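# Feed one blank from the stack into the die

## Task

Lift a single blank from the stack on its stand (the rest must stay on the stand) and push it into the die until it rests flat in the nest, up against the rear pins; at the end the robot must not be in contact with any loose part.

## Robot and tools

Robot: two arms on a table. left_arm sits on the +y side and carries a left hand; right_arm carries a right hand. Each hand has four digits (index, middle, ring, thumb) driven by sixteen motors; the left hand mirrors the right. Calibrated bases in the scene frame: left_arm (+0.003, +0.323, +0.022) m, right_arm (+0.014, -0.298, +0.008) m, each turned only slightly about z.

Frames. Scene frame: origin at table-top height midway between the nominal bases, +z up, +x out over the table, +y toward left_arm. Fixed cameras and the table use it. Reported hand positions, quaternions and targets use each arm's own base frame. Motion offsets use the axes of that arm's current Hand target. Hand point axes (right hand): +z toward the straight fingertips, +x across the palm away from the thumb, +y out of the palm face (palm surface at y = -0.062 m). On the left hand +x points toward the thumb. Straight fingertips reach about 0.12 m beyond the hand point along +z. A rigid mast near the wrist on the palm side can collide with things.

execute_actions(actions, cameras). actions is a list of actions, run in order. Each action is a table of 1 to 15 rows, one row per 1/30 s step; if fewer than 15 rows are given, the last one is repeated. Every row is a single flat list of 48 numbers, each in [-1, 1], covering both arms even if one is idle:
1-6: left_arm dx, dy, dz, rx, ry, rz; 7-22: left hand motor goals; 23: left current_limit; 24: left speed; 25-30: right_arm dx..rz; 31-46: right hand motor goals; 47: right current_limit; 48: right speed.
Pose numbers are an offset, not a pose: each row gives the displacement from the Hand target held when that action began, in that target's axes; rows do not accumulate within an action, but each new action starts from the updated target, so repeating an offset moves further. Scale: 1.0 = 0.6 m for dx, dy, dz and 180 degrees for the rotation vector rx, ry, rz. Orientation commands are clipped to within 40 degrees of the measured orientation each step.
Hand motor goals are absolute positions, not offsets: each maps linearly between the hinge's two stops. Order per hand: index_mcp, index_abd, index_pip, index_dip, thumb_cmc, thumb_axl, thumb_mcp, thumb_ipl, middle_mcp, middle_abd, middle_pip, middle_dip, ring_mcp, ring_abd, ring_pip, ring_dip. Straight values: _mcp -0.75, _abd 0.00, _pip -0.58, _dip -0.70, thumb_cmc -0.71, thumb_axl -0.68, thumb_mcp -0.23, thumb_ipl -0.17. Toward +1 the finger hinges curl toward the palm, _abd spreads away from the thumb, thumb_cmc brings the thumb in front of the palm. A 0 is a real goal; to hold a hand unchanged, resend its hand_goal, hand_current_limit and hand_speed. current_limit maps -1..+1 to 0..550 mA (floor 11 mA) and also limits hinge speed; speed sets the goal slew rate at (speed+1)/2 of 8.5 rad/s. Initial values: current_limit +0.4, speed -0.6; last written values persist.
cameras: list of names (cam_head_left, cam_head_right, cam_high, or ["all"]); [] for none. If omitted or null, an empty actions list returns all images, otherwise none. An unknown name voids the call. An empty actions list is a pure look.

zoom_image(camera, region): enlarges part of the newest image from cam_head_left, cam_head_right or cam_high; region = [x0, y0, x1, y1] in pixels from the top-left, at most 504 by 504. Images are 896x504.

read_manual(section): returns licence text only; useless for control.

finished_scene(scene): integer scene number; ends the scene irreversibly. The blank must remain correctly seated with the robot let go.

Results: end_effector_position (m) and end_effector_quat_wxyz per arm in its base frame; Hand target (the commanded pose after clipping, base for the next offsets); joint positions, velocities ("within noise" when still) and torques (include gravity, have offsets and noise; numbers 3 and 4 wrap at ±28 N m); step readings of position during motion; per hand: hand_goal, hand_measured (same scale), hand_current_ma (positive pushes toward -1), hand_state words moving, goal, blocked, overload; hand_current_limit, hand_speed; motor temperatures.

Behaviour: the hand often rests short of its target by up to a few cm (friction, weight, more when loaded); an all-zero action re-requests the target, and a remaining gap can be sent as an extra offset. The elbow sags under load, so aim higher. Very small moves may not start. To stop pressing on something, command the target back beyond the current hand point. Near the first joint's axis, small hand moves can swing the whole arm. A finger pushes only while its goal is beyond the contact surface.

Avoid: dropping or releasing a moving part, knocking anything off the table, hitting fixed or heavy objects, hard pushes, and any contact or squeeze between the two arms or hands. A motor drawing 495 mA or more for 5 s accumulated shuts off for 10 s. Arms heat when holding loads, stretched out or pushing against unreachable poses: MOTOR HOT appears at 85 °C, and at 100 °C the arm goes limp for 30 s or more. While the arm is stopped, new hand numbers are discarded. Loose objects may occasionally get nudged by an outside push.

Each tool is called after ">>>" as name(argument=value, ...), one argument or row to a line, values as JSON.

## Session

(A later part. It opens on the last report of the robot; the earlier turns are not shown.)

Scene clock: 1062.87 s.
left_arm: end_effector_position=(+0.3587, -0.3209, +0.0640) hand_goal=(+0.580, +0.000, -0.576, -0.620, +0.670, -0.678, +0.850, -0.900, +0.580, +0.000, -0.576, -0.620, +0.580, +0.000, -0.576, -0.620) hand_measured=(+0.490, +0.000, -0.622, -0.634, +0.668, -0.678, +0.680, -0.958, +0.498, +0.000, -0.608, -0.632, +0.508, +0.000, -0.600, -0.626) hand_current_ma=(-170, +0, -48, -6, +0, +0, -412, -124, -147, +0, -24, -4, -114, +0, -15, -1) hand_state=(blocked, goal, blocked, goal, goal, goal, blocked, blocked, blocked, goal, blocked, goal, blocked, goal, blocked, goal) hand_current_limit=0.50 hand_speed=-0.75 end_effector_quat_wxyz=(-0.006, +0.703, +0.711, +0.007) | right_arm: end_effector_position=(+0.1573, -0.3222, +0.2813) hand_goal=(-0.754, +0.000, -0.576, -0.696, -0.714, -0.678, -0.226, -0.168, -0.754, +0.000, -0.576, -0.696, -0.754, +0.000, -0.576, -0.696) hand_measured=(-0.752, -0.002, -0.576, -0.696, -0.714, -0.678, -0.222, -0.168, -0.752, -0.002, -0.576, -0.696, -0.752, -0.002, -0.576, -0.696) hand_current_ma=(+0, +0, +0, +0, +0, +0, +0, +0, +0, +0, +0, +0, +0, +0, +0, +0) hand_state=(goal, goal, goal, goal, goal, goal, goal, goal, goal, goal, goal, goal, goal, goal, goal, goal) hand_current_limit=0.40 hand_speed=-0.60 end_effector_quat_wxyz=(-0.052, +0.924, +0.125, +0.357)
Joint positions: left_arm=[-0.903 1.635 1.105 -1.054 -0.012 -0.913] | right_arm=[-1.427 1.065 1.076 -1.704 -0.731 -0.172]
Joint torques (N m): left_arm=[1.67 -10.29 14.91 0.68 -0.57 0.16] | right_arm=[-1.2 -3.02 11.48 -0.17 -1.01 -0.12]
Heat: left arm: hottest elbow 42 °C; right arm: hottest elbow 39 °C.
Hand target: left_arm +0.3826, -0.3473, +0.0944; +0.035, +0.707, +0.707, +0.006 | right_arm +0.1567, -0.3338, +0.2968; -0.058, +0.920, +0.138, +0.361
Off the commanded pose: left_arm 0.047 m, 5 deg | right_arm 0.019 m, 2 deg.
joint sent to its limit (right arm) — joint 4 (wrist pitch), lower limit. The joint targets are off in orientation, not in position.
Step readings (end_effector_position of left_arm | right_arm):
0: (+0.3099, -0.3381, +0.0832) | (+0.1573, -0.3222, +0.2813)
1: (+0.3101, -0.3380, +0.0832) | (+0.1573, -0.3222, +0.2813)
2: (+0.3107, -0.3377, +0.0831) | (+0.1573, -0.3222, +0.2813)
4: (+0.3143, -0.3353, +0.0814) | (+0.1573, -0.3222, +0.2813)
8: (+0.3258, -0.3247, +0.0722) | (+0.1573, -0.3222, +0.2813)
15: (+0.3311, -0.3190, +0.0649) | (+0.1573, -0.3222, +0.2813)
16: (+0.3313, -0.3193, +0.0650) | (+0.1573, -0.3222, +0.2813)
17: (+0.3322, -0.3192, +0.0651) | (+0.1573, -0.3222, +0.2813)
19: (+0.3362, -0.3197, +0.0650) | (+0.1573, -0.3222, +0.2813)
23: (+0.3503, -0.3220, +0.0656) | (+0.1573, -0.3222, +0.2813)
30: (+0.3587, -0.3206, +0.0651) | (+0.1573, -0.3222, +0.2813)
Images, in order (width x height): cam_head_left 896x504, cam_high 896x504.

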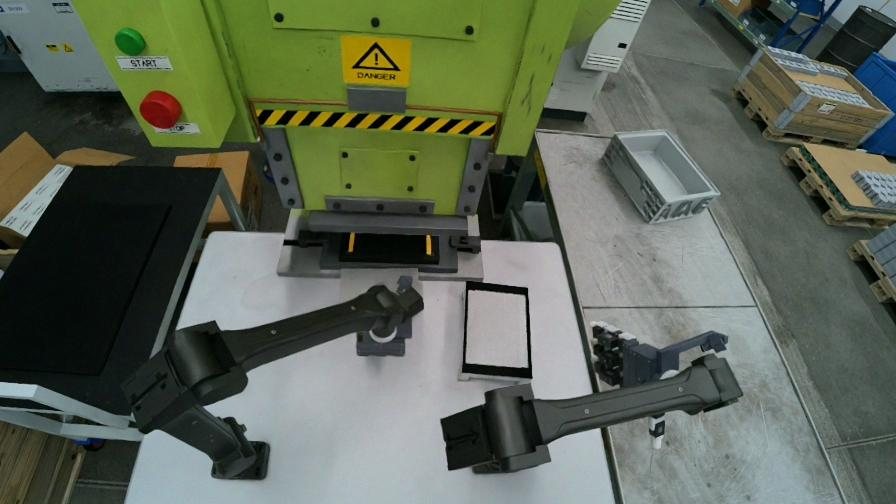

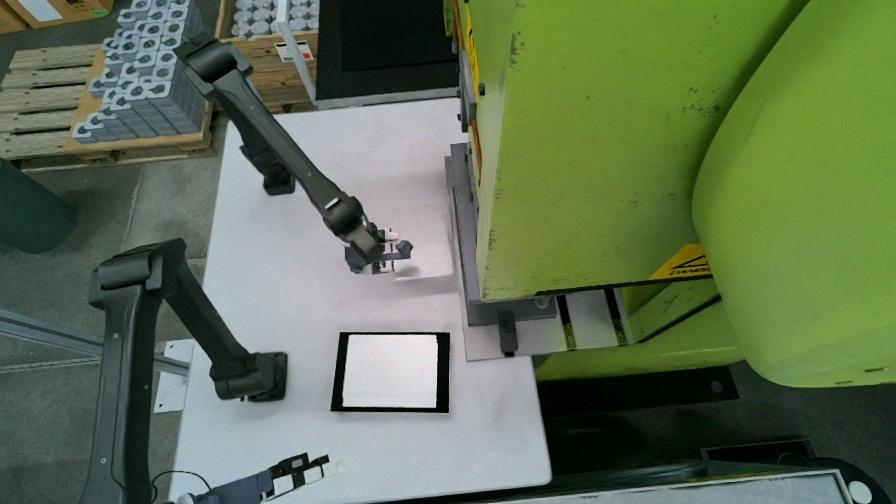

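>>> execute_actions(
  actions=[
    [[-0.035,0.0,-0.003,0,-0.006,0.011,0.58,0,-0.576,-0.62,0.671,-0.678,0.85,-0.9,0.58,0,-0.576,-0.62,0.58,0,-0.576,-0.62,0.5,-0.75,0,0,0,0,0,0,-0.754,0,-0.576,-0.696,-0.714,-0.678,-0.226,-0.168,-0.754,0,-0.576,-0.696,-0.754,0,-0.576,-0.696,0.4,-0.6]],
  ],
  cameras=["cam_head_left","cam_high"],
)

>>> zoom_image(
  camera="cam_head_left",
  region=[325, 250, 385, 300],
)

>>> zoom_image(
  camera="cam_head_left",
  region=[385, 240, 445, 290],
)

Scene clock: 1113.10 s.
left_arm: end_effector_position=(+0.3621, -0.3380, +0.0657) hand_goal=(+0.580, +0.000, -0.576, -0.620, +0.670, -0.678, +0.850, -0.900, +0.580, +0.000, -0.576, -0.620, +0.580, +0.000, -0.576, -0.620) hand_measured=(+0.490, +0.000, -0.622, -0.634, +0.668, -0.678, +0.680, -0.958, +0.498, +0.000, -0.608, -0.632, +0.508, +0.000, -0.600, -0.626) hand_current_ma=(-170, +0, -48, -6, +0, +0, -412, -124, -147, +0, -24, -4, -114, +0, -15, -1) hand_state=(blocked, goal, blocked, goal, goal, goal, blocked, blocked, blocked, goal, blocked, goal, blocked, goal, blocked, goal) hand_current_limit=0.50 hand_speed=-0.75 end_effector_quat_wxyz=(+0.000, +0.713, +0.702, +0.001) | right_arm: end_effector_position=(+0.1573, -0.3222, +0.2813) hand_goal=(-0.754, +0.000, -0.576, -0.696, -0.714, -0.678, -0.226, -0.168, -0.754, +0.000, -0.576, -0.696, -0.754, +0.000, -0.576, -0.696) hand_measured=(-0.752, -0.002, -0.576, -0.696, -0.714, -0.678, -0.222, -0.168, -0.752, -0.002, -0.576, -0.696, -0.752, -0.002, -0.576, -0.696) hand_current_ma=(+0, +0, +0, +0, +0, +0, +0, +0, +0, +0, +0, +0, +0, +0, +0, +0) hand_state=(goal, goal, goal, goal, goal, goal, goal, goal, goal, goal, goal, goal, goal, goal, goal, goal) hand_current_limit=0.40 hand_speed=-0.60 end_effector_quat_wxyz=(-0.052, +0.924, +0.125, +0.357)
Joint positions: left_arm=[-0.914 1.656 1.139 -1.054 -0.001 -0.898] | right_arm=[-1.427 1.065 1.076 -1.704 -0.731 -0.172]
Joint torques (N m): left_arm=[1.08 -10.75 15.01 0.73 -0.55 0.18] | right_arm=[-1.26 -3.02 11.48 -0.17 -1.01 -0.12]
Heat: left arm: hottest elbow 47 °C; right arm: hottest elbow 39 °C.
Hand target: left_arm +0.3826, -0.3680, +0.0972; +0.042, +0.719, +0.694, +0.000 | right_arm +0.1567, -0.3338, +0.2968; -0.058, +0.920, +0.138, +0.361
Off the commanded pose: left_arm 0.048 m, 5 deg | right_arm 0.019 m, 2 deg.
joint sent to its limit (right arm) — joint 4 (wrist pitch), lower limit. The joint targets are off in orientation, not in position.
Step readings (end_effector_position of left_arm | right_arm):
0: (+0.3588, -0.3210, +0.0640) | (+0.1573, -0.3222, +0.2813)
1: (+0.3588, -0.3210, +0.0640) | (+0.1573, -0.3222, +0.2813)
2: (+0.3589, -0.3216, +0.0641) | (+0.1573, -0.3222, +0.2813)
4: (+0.3598, -0.3244, +0.0642) | (+0.1573, -0.3222, +0.2813)
8: (+0.3620, -0.3329, +0.0657) | (+0.1573, -0.3222, +0.2813)
15: (+0.3622, -0.3382, +0.0671) | (+0.1573, -0.3222, +0.2813)
Images, in order (width x height): cam_head_left 896x504, cam_high 896x504.

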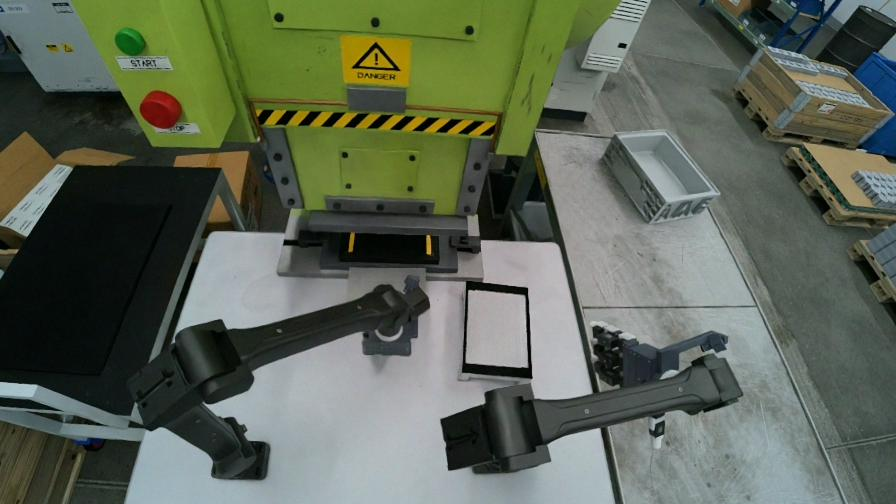

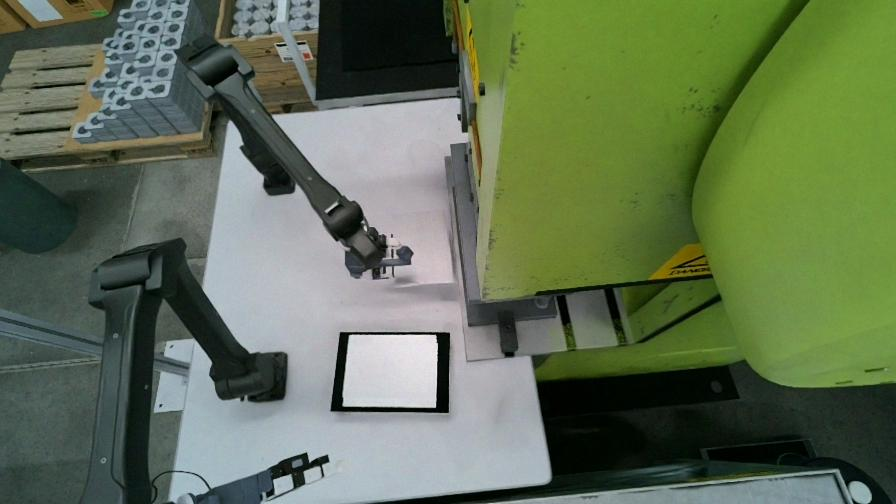

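Scaled by 8.400.

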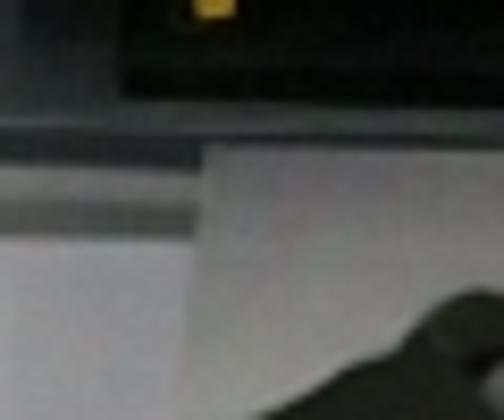

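Scaled by 8.400.

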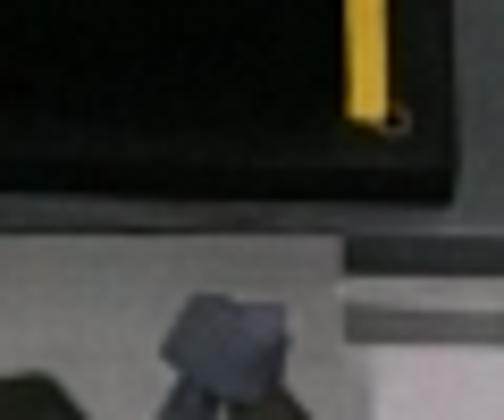

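>>> zoom_image(
  camera="cam_head_left",
  region=[400, 258, 450, 308],
)

>>> zoom_image(
  camera="cam_head_right",
  region=[320, 220, 450, 310],
)

Scaled by 10.080.

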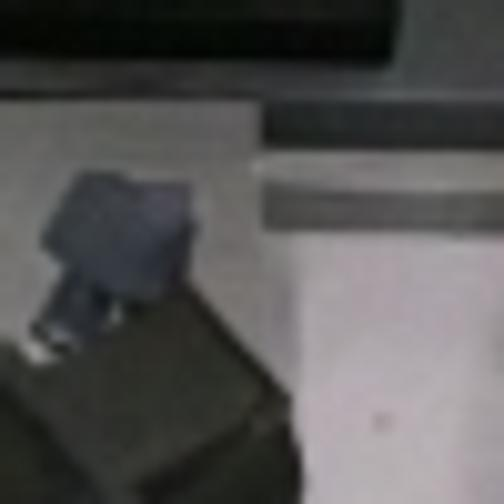

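This scene's latest camera images include none from cam_head_right. They are from: cam_head_left, cam_high. cam_head_right's image comes with the result of a call that names it in "cameras".

>>> execute_actions(
  actions=[
    [[-0.006,0.04,-0.002,0,0.010,-0.004,0.58,0,-0.576,-0.62,0.671,-0.678,0.85,-0.9,0.58,0,-0.576,-0.62,0.58,0,-0.576,-0.62,0.5,-0.75,0,0,0,0,0,0,-0.754,0,-0.576,-0.696,-0.714,-0.678,-0.226,-0.168,-0.754,0,-0.576,-0.696,-0.754,0,-0.576,-0.696,0.4,-0.6]],
  ],
  cameras=["cam_head_left","cam_head_right","cam_high"],
)

>>> zoom_image(
  camera="cam_head_left",
  region=[325, 230, 385, 290],
)

>>> zoom_image(
  camera="cam_head_left",
  region=[385, 230, 445, 290],
)

>>> zoom_image(
  camera="cam_high",
  region=[370, 170, 500, 320],
)

Scene clock: 1178.10 s.
left_arm: end_effector_position=(+0.3814, -0.3507, +0.0673) hand_goal=(+0.580, +0.000, -0.576, -0.620, +0.670, -0.678, +0.850, -0.900, +0.580, +0.000, -0.576, -0.620, +0.580, +0.000, -0.576, -0.620) hand_measured=(+0.490, +0.000, -0.622, -0.634, +0.668, -0.678, +0.680, -0.958, +0.498, +0.000, -0.608, -0.632, +0.508, +0.000, -0.600, -0.626) hand_current_ma=(-170, +0, -48, -6, +0, +0, -413, -124, -147, +0, -24, -4, -114, +0, -15, -1) hand_state=(blocked, goal, blocked, goal, goal, goal, blocked, blocked, blocked, goal, blocked, goal, blocked, goal, blocked, goal) hand_current_limit=0.50 hand_speed=-0.75 end_effector_quat_wxyz=(-0.007, +0.713, +0.701, +0.008) | right_arm: end_effector_position=(+0.1573, -0.3222, +0.2813) hand_goal=(-0.754, +0.000, -0.576, -0.696, -0.714, -0.678, -0.226, -0.168, -0.754, +0.000, -0.576, -0.696, -0.754, +0.000, -0.576, -0.696) hand_measured=(-0.752, -0.002, -0.576, -0.696, -0.714, -0.678, -0.222, -0.168, -0.752, -0.002, -0.576, -0.696, -0.752, -0.002, -0.576, -0.696) hand_current_ma=(+0, +0, +0, +0, +0, +0, +0, +0, +0, +0, +0, +0, +0, +0, +0, +0) hand_state=(goal, goal, goal, goal, goal, goal, goal, goal, goal, goal, goal, goal, goal, goal, goal, goal) hand_current_limit=0.40 hand_speed=-0.60 end_effector_quat_wxyz=(-0.052, +0.924, +0.125, +0.357)
Joint positions: left_arm=[-0.903 1.714 1.219 -1.092 -0.014 -0.886] | right_arm=[-1.427 1.065 1.076 -1.704 -0.731 -0.172]
Joint torques (N m): left_arm=[2.08 -11.46 15.21 0.36 -0.76 0.17] | right_arm=[-1.26 -2.96 11.49 -0.18 -1.02 -0.12]
Motor temperatures (°C): left_arm=[25 29 49 26 25 25] | right_arm=[26 29 40 27 28 25]
Heat: left arm: hottest elbow 49 °C; right arm: hottest elbow 40 °C.
Hand target: left_arm +0.4064, -0.3724, +0.1001; +0.031, +0.714, +0.699, +0.011 | right_arm +0.1567, -0.3338, +0.2968; -0.058, +0.920, +0.138, +0.361
Off the commanded pose: left_arm 0.046 m, 4 deg | right_arm 0.019 m, 2 deg.
joint sent to its limit (right arm) — joint 4 (wrist pitch), lower limit. The joint targets are off in orientation, not in position.
Step readings (end_effector_position of left_arm | right_arm):
0: (+0.3621, -0.3380, +0.0657) | (+0.1573, -0.3222, +0.2813)
1: (+0.3622, -0.3382, +0.0656) | (+0.1573, -0.3222, +0.2813)
2: (+0.3626, -0.3386, +0.0658) | (+0.1573, -0.3222, +0.2813)
4: (+0.3662, -0.3410, +0.0666) | (+0.1573, -0.3222, +0.2813)
8: (+0.3771, -0.3501, +0.0678) | (+0.1573, -0.3222, +0.2813)
15: (+0.3818, -0.3516, +0.0684) | (+0.1573, -0.3222, +0.2813)

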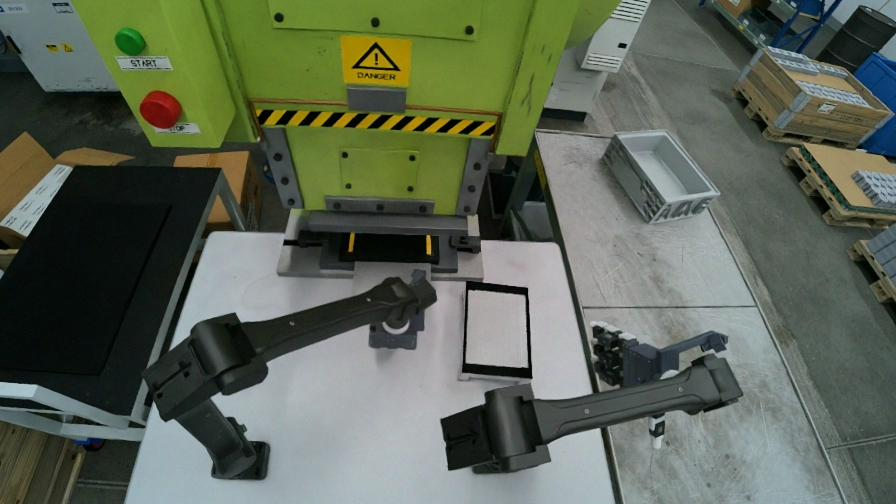

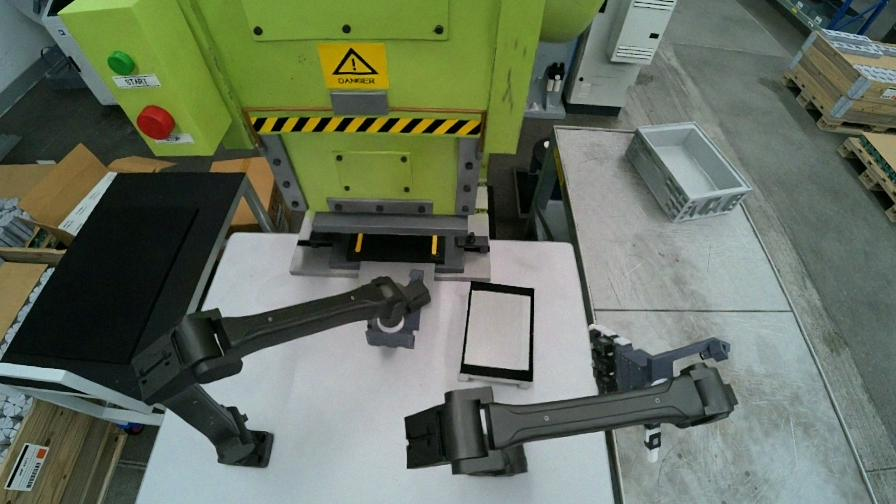

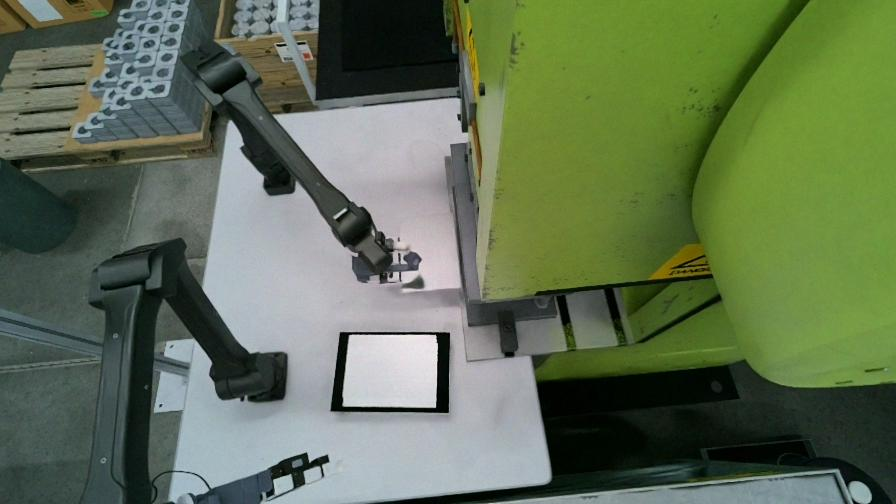

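Scaled by 8.400.

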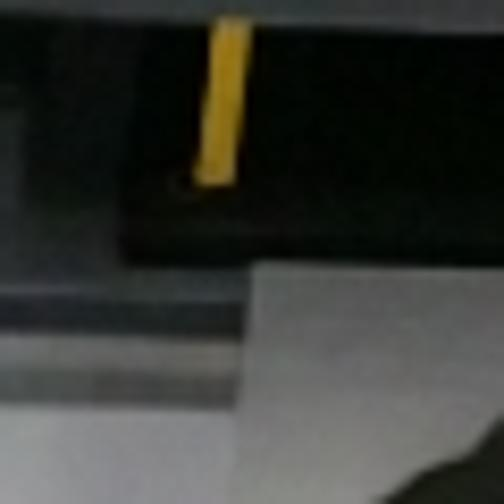

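Scaled by 8.400.

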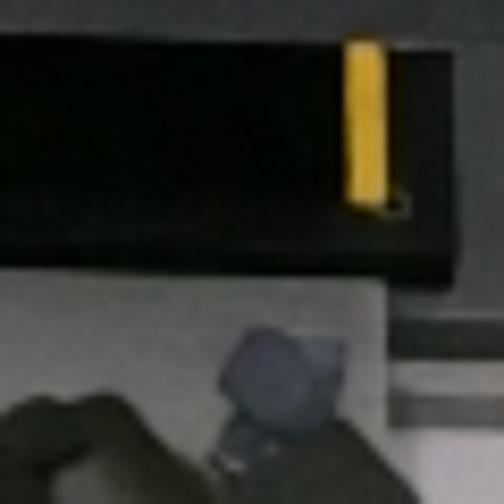

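Scaled by 3.360.

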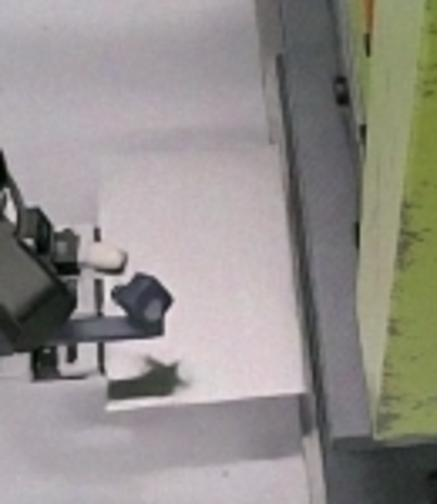

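>>> execute_actions(
  actions=[
    [[0.0225,0.05,0.003,0,0,0,0.58,0,-0.576,-0.62,0.671,-0.678,0.85,-0.9,0.58,0,-0.576,-0.62,0.58,0,-0.576,-0.62,0.5,-0.75,0,0,0,0,0,0,-0.754,0,-0.576,-0.696,-0.714,-0.678,-0.226,-0.168,-0.754,0,-0.576,-0.696,-0.754,0,-0.576,-0.696,0.4,-0.6]],
  ],
  cameras=["cam_head_left","cam_head_right","cam_high"],
)

>>> zoom_image(
  camera="cam_head_left",
  region=[325, 230, 385, 290],
)

>>> zoom_image(
  camera="cam_head_left",
  region=[385, 230, 445, 290],
)

Scene clock: 1200.23 s.
left_arm: end_effector_position=(+0.4148, -0.3330, +0.0660) hand_goal=(+0.580, +0.000, -0.576, -0.620, +0.670, -0.678, +0.850, -0.900, +0.580, +0.000, -0.576, -0.620, +0.580, +0.000, -0.576, -0.620) hand_measured=(+0.490, +0.000, -0.622, -0.634, +0.668, -0.678, +0.680, -0.958, +0.498, +0.000, -0.608, -0.632, +0.508, +0.000, -0.600, -0.626) hand_current_ma=(-170, +0, -48, -6, +0, +0, -412, -124, -147, +0, -24, -4, -114, +0, -15, -1) hand_state=(blocked, goal, blocked, goal, goal, goal, blocked, blocked, blocked, goal, blocked, goal, blocked, goal, blocked, goal) hand_current_limit=0.50 hand_speed=-0.75 end_effector_quat_wxyz=(-0.008, +0.708, +0.706, +0.009) | right_arm: end_effector_position=(+0.1573, -0.3222, +0.2813) hand_goal=(-0.754, +0.000, -0.576, -0.696, -0.714, -0.678, -0.226, -0.168, -0.754, +0.000, -0.576, -0.696, -0.754, +0.000, -0.576, -0.696) hand_measured=(-0.752, -0.002, -0.576, -0.696, -0.714, -0.678, -0.222, -0.168, -0.752, -0.002, -0.576, -0.696, -0.752, -0.002, -0.576, -0.696) hand_current_ma=(+0, +0, +0, +0, +0, +0, +0, +0, +0, +0, +0, +0, +0, +0, +0, +0) hand_state=(goal, goal, goal, goal, goal, goal, goal, goal, goal, goal, goal, goal, goal, goal, goal, goal) hand_current_limit=0.40 hand_speed=-0.60 end_effector_quat_wxyz=(-0.052, +0.924, +0.125, +0.357)
Joint positions: left_arm=[-0.828 1.738 1.248 -1.098 -0.016 -0.824] | right_arm=[-1.427 1.065 1.076 -1.704 -0.731 -0.172]
Joint torques (N m): left_arm=[0.97 -11.81 15.41 0.34 -0.53 0.16] | right_arm=[-1.2 -3.02 11.48 -0.17 -1.01 -0.12]
Heat: left arm: hottest elbow 48 °C; right arm: hottest elbow 40 °C.
Hand target: left_arm +0.4367, -0.3595, +0.0997; +0.031, +0.714, +0.699, +0.011 | right_arm +0.1567, -0.3338, +0.2968; -0.058, +0.920, +0.138, +0.361
Off the commanded pose: left_arm 0.048 m, 5 deg | right_arm 0.019 m, 2 deg.
joint sent to its limit (right arm) — joint 4 (wrist pitch), lower limit. The joint targets are off in orientation, not in position.
Step readings (end_effector_position of left_arm | right_arm):
0: (+0.3814, -0.3508, +0.0671) | (+0.1573, -0.3222, +0.2813)
1: (+0.3814, -0.3508, +0.0671) | (+0.1573, -0.3222, +0.2813)
2: (+0.3821, -0.3506, +0.0672) | (+0.1573, -0.3222, +0.2813)
4: (+0.3870, -0.3491, +0.0672) | (+0.1573, -0.3222, +0.2813)
8: (+0.4038, -0.3405, +0.0673) | (+0.1573, -0.3222, +0.2813)
15: (+0.4148, -0.3324, +0.0669) | (+0.1573, -0.3222, +0.2813)

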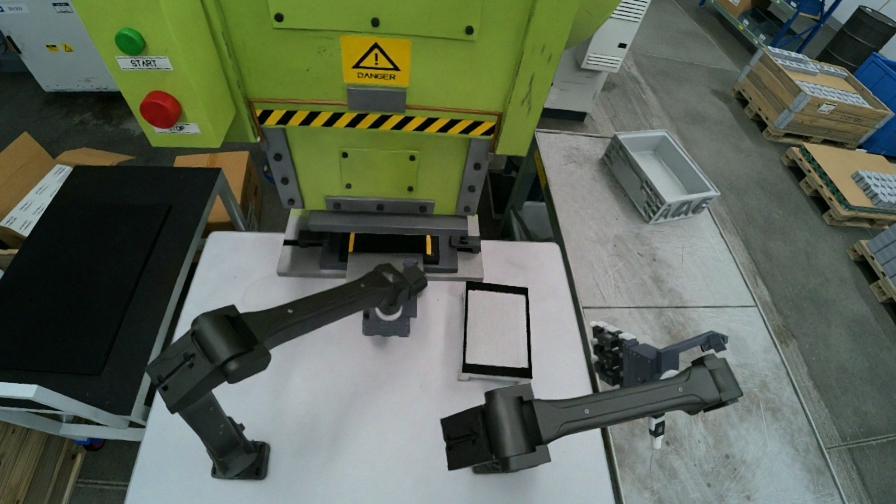

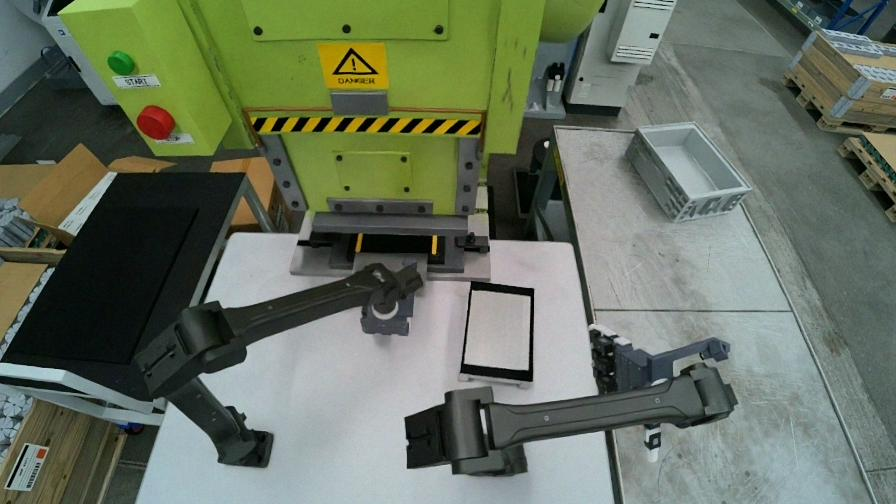

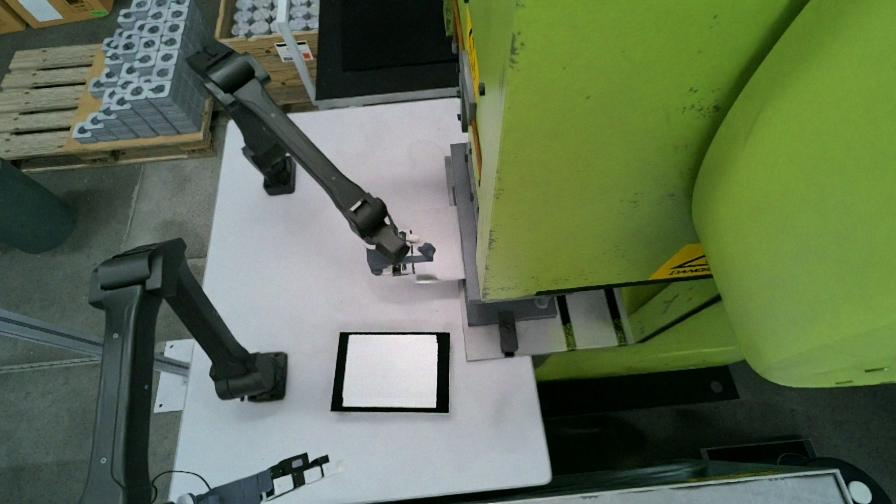

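Scaled by 8.400.

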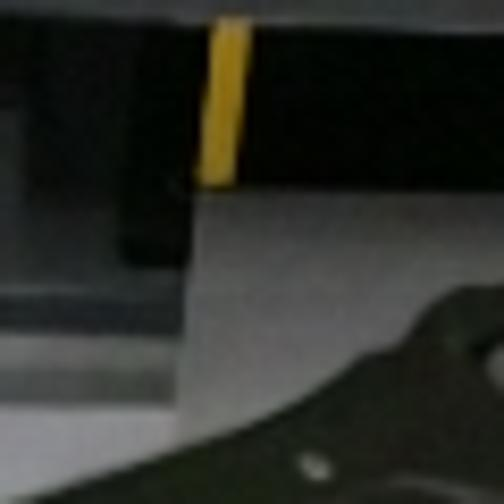

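Scaled by 8.400.

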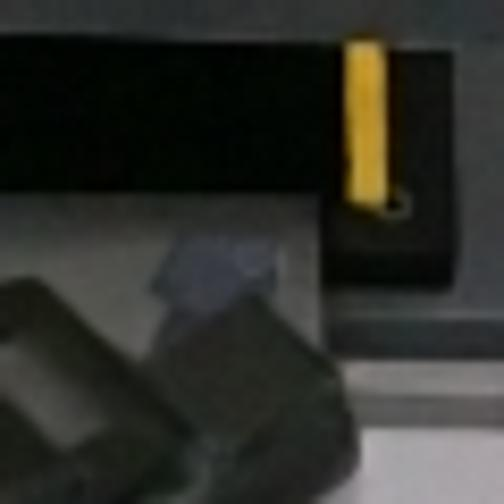

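>>> execute_actions(
  actions=[
    [[-0.015,0.05,-0.001,0,0,0.006,0.58,0,-0.576,-0.62,0.671,-0.678,0.85,-0.9,0.58,0,-0.576,-0.62,0.58,0,-0.576,-0.62,0.5,-0.75,0,0,0,0,0,0,-0.754,0,-0.576,-0.696,-0.714,-0.678,-0.226,-0.168,-0.754,0,-0.576,-0.696,-0.754,0,-0.576,-0.696,0.4,-0.6]],
  ],
  cameras=["cam_head_left","cam_head_right","cam_high"],
)

>>> zoom_image(
  camera="cam_head_left",
  region=[325, 230, 385, 290],
)

>>> zoom_image(
  camera="cam_head_left",
  region=[385, 230, 445, 290],
)

>>> zoom_image(
  camera="cam_head_right",
  region=[330, 220, 460, 300],
)

Scene clock: 1230.97 s.
left_arm: end_effector_position=(+0.4400, -0.3485, +0.0666) hand_goal=(+0.580, +0.000, -0.576, -0.620, +0.670, -0.678, +0.850, -0.900, +0.580, +0.000, -0.576, -0.620, +0.580, +0.000, -0.576, -0.620) hand_measured=(+0.490, +0.000, -0.622, -0.634, +0.668, -0.678, +0.680, -0.958, +0.498, +0.000, -0.608, -0.632, +0.508, +0.000, -0.600, -0.626) hand_current_ma=(-170, +0, -48, -6, +0, +0, -413, -124, -147, +0, -24, -4, -114, +0, -15, -1) hand_state=(blocked, goal, blocked, goal, goal, goal, blocked, blocked, blocked, goal, blocked, goal, blocked, goal, blocked, goal) hand_current_limit=0.50 hand_speed=-0.75 end_effector_quat_wxyz=(-0.010, +0.719, +0.695, +0.008) | right_arm: end_effector_position=(+0.1573, -0.3222, +0.2813) hand_goal=(-0.754, +0.000, -0.576, -0.696, -0.714, -0.678, -0.226, -0.168, -0.754, +0.000, -0.576, -0.696, -0.754, +0.000, -0.576, -0.696) hand_measured=(-0.752, -0.002, -0.576, -0.696, -0.714, -0.678, -0.222, -0.168, -0.752, -0.002, -0.576, -0.696, -0.752, -0.002, -0.576, -0.696) hand_current_ma=(+0, +0, +0, +0, +0, +0, +0, +0, +0, +0, +0, +0, +0, +0, +0, +0) hand_state=(goal, goal, goal, goal, goal, goal, goal, goal, goal, goal, goal, goal, goal, goal, goal, goal) hand_current_limit=0.40 hand_speed=-0.60 end_effector_quat_wxyz=(-0.052, +0.924, +0.125, +0.357)
Joint positions: left_arm=[-0.809 1.799 1.337 -1.128 -0.016 -0.774] | right_arm=[-1.427 1.065 1.076 -1.704 -0.731 -0.172]
Joint torques (N m): left_arm=[1.9 -12.69 15.61 0.36 -0.5 0.16] | right_arm=[-1.2 -3.02 11.48 -0.17 -1.01 -0.12]
Heat: left arm: hottest elbow 47 °C; right arm: hottest elbow 40 °C.
Hand target: left_arm +0.4664, -0.3691, +0.1023; +0.031, +0.721, +0.692, +0.011 | right_arm +0.1567, -0.3338, +0.2968; -0.058, +0.920, +0.138, +0.361
Off the commanded pose: left_arm 0.049 m, 5 deg | right_arm 0.019 m, 2 deg.
joint sent to its limit (right arm) — joint 4 (wrist pitch), lower limit. The joint targets are off in orientation, not in position.
Step readings (end_effector_position of left_arm | right_arm):
0: (+0.4148, -0.3330, +0.0660) | (+0.1573, -0.3222, +0.2813)
1: (+0.4149, -0.3332, +0.0661) | (+0.1573, -0.3222, +0.2813)
2: (+0.4153, -0.3338, +0.0664) | (+0.1573, -0.3222, +0.2813)
4: (+0.4198, -0.3364, +0.0669) | (+0.1573, -0.3222, +0.2813)
8: (+0.4334, -0.3472, +0.0683) | (+0.1573, -0.3222, +0.2813)
15: (+0.4405, -0.3492, +0.0690) | (+0.1573, -0.3222, +0.2813)

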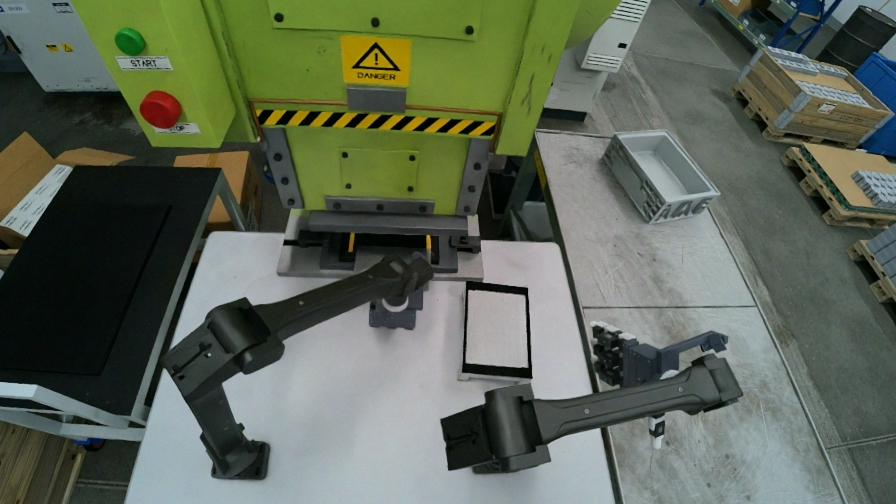

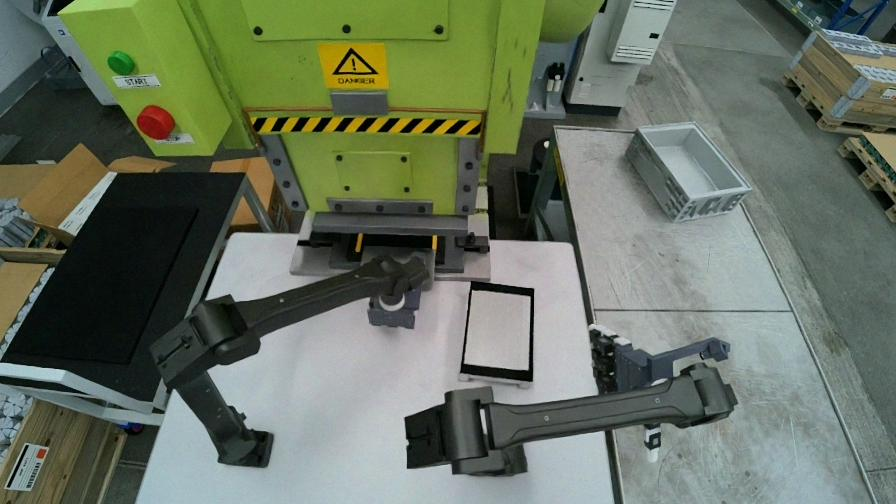

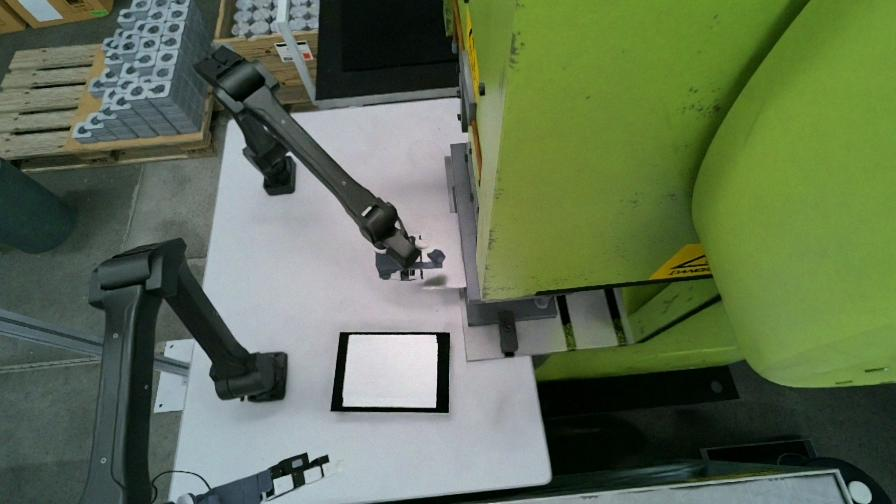

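Scaled by 8.400.

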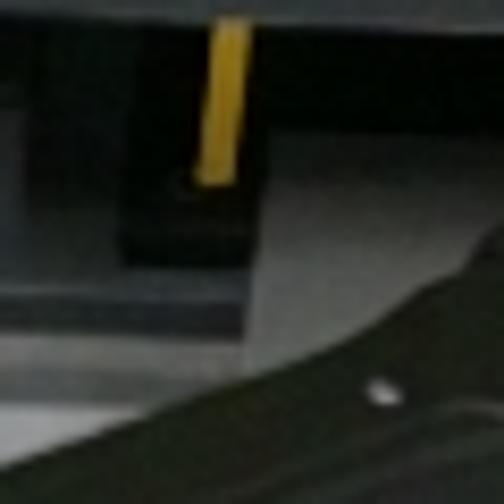

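Scaled by 8.400.

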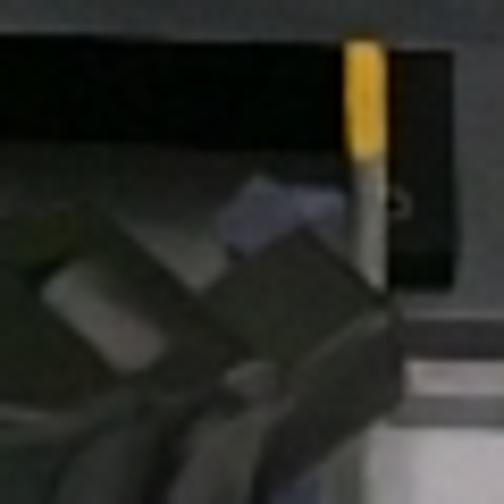

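Scaled by 3.877.

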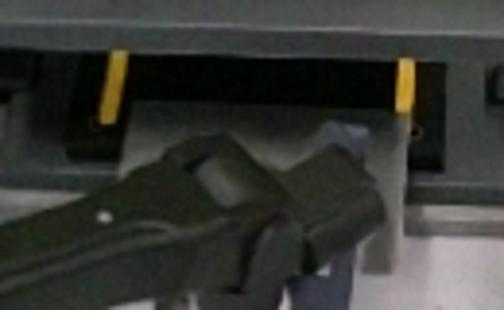

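>>> execute_actions(
  actions=[
    [[0.0067,0.042,-0.001,0,0,-0.003,0.58,0,-0.576,-0.62,0.671,-0.678,0.85,-0.9,0.58,0,-0.576,-0.62,0.58,0,-0.576,-0.62,0.5,-0.75,0,0,0,0,0,0,-0.754,0,-0.576,-0.696,-0.714,-0.678,-0.226,-0.168,-0.754,0,-0.576,-0.696,-0.754,0,-0.576,-0.696,0.4,-0.6]],
  ],
  cameras=["cam_head_left","cam_head_right","cam_high"],
)

>>> zoom_image(
  camera="cam_head_left",
  region=[325, 230, 385, 290],
)

>>> zoom_image(
  camera="cam_head_left",
  region=[385, 220, 445, 280],
)

>>> zoom_image(
  camera="cam_head_right",
  region=[330, 220, 460, 300],
)

Scene clock: 1263.37 s.
left_arm: end_effector_position=(+0.4667, -0.3433, +0.0675) hand_goal=(+0.580, +0.000, -0.576, -0.620, +0.670, -0.678, +0.850, -0.900, +0.580, +0.000, -0.576, -0.620, +0.580, +0.000, -0.576, -0.620) hand_measured=(+0.490, +0.000, -0.622, -0.634, +0.668, -0.678, +0.680, -0.958, +0.498, +0.000, -0.608, -0.632, +0.508, +0.000, -0.600, -0.626) hand_current_ma=(-170, +0, -48, -6, +0, +0, -412, -124, -147, +0, -24, -4, -114, +0, -15, -1) hand_state=(blocked, goal, blocked, goal, goal, goal, blocked, blocked, blocked, goal, blocked, goal, blocked, goal, blocked, goal) hand_current_limit=0.50 hand_speed=-0.75 end_effector_quat_wxyz=(-0.010, +0.714, +0.700, +0.006) | right_arm: end_effector_position=(+0.1573, -0.3222, +0.2813) hand_goal=(-0.754, +0.000, -0.576, -0.696, -0.714, -0.678, -0.226, -0.168, -0.754, +0.000, -0.576, -0.696, -0.754, +0.000, -0.576, -0.696) hand_measured=(-0.752, -0.002, -0.576, -0.696, -0.714, -0.678, -0.222, -0.168, -0.752, -0.002, -0.576, -0.696, -0.752, -0.002, -0.576, -0.696) hand_current_ma=(+0, +0, +0, +0, +0, +0, +0, +0, +0, +0, +0, +0, +0, +0, +0, +0) hand_state=(goal, goal, goal, goal, goal, goal, goal, goal, goal, goal, goal, goal, goal, goal, goal, goal) hand_current_limit=0.40 hand_speed=-0.60 end_effector_quat_wxyz=(-0.052, +0.924, +0.125, +0.357)
Joint positions: left_arm=[-0.766 1.837 1.396 -1.15 -0.013 -0.748] | right_arm=[-1.427 1.065 1.076 -1.704 -0.731 -0.172]
Joint torques (N m): left_arm=[1.55 -13.33 15.77 0.4 -0.48 0.17] | right_arm=[-1.2 -3.08 11.49 -0.18 -1.01 -0.12]
Heat: left arm: hottest elbow 48 °C; right arm: hottest elbow 40 °C.
Hand target: left_arm +0.4916, -0.3662, +0.1044; +0.031, +0.717, +0.696, +0.011 | right_arm +0.1567, -0.3338, +0.2968; -0.058, +0.920, +0.138, +0.361
Off the commanded pose: left_arm 0.050 m, 5 deg | right_arm 0.019 m, 2 deg.
joint sent to its limit (right arm) — joint 4 (wrist pitch), lower limit. The joint targets are off in orientation, not in position.
Step readings (end_effector_position of left_arm | right_arm):
0: (+0.4400, -0.3485, +0.0666) | (+0.1573, -0.3222, +0.2813)
1: (+0.4402, -0.3485, +0.0667) | (+0.1573, -0.3222, +0.2813)
2: (+0.4406, -0.3485, +0.0668) | (+0.1573, -0.3222, +0.2813)
4: (+0.4444, -0.3491, +0.0673) | (+0.1573, -0.3222, +0.2813)
8: (+0.4588, -0.3482, +0.0687) | (+0.1573, -0.3222, +0.2813)
15: (+0.4672, -0.3436, +0.0693) | (+0.1573, -0.3222, +0.2813)

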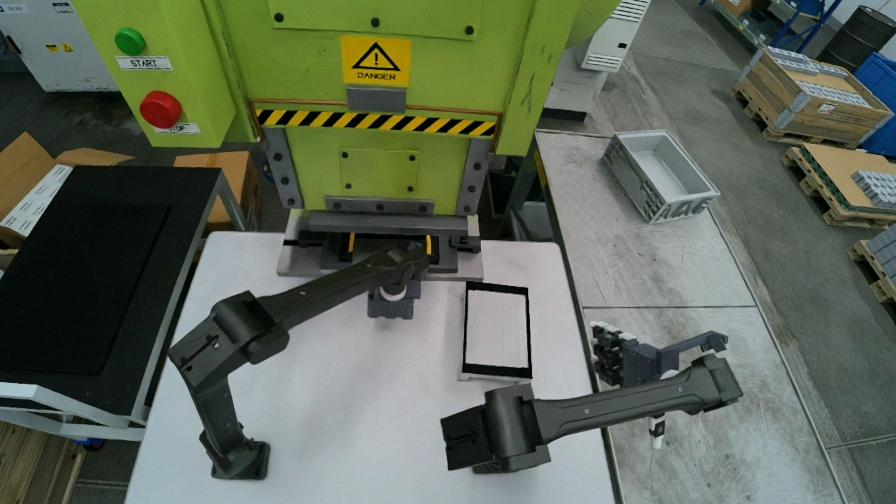

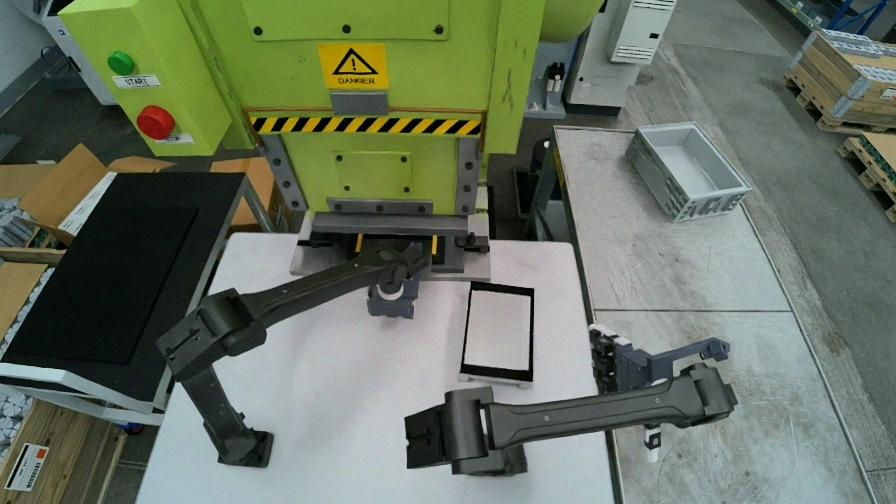

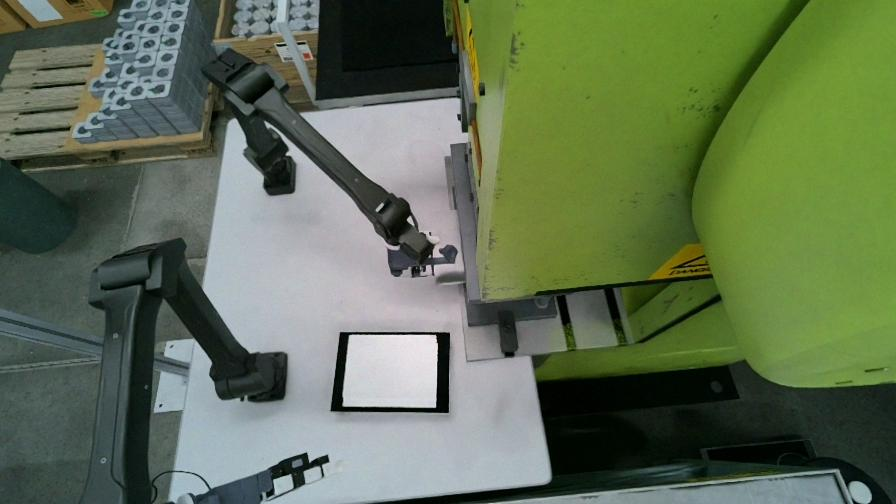

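Scaled by 8.400.

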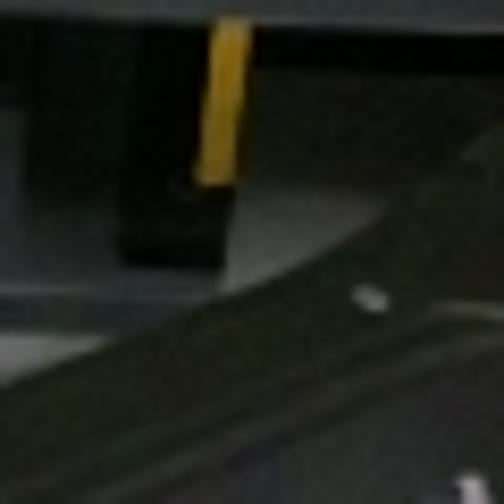

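Scaled by 8.400.

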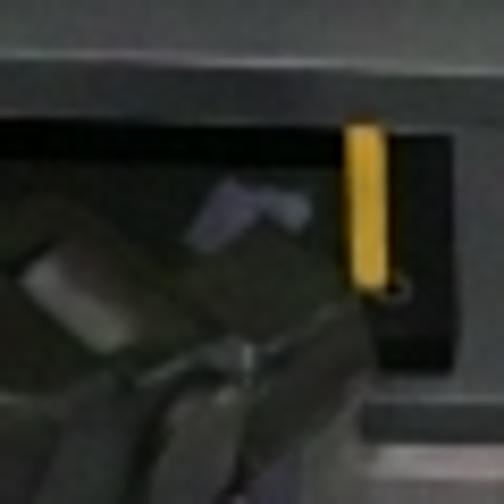

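Scaled by 3.877.

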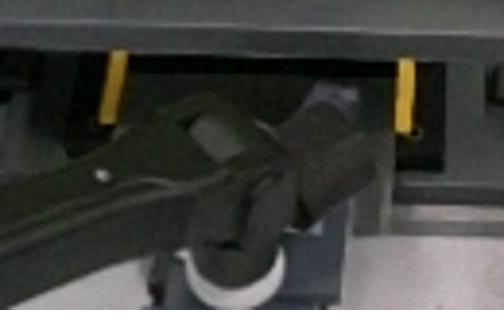

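>>> zoom_image(
  camera="cam_high",
  region=[400, 200, 500, 300],
)

>>> zoom_image(
  camera="cam_head_left",
  region=[360, 190, 460, 290],
)

>>> zoom_image(
  camera="cam_head_right",
  region=[360, 190, 460, 290],
)

Scaled by 5.040.

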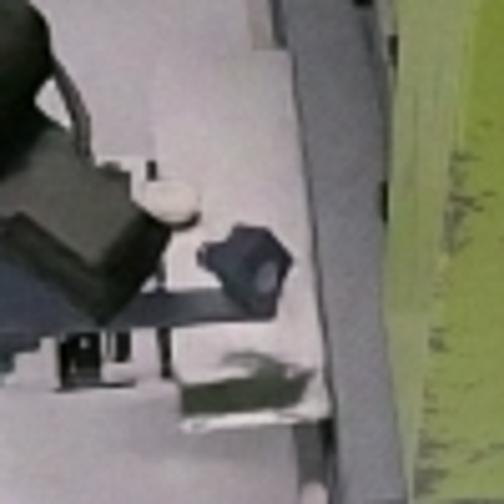

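Scaled by 5.040.

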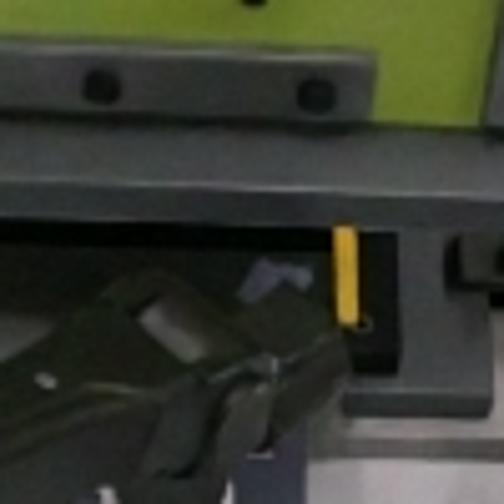

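Scaled by 5.040.

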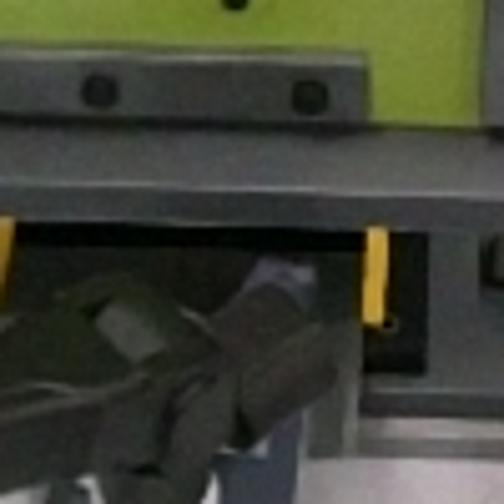

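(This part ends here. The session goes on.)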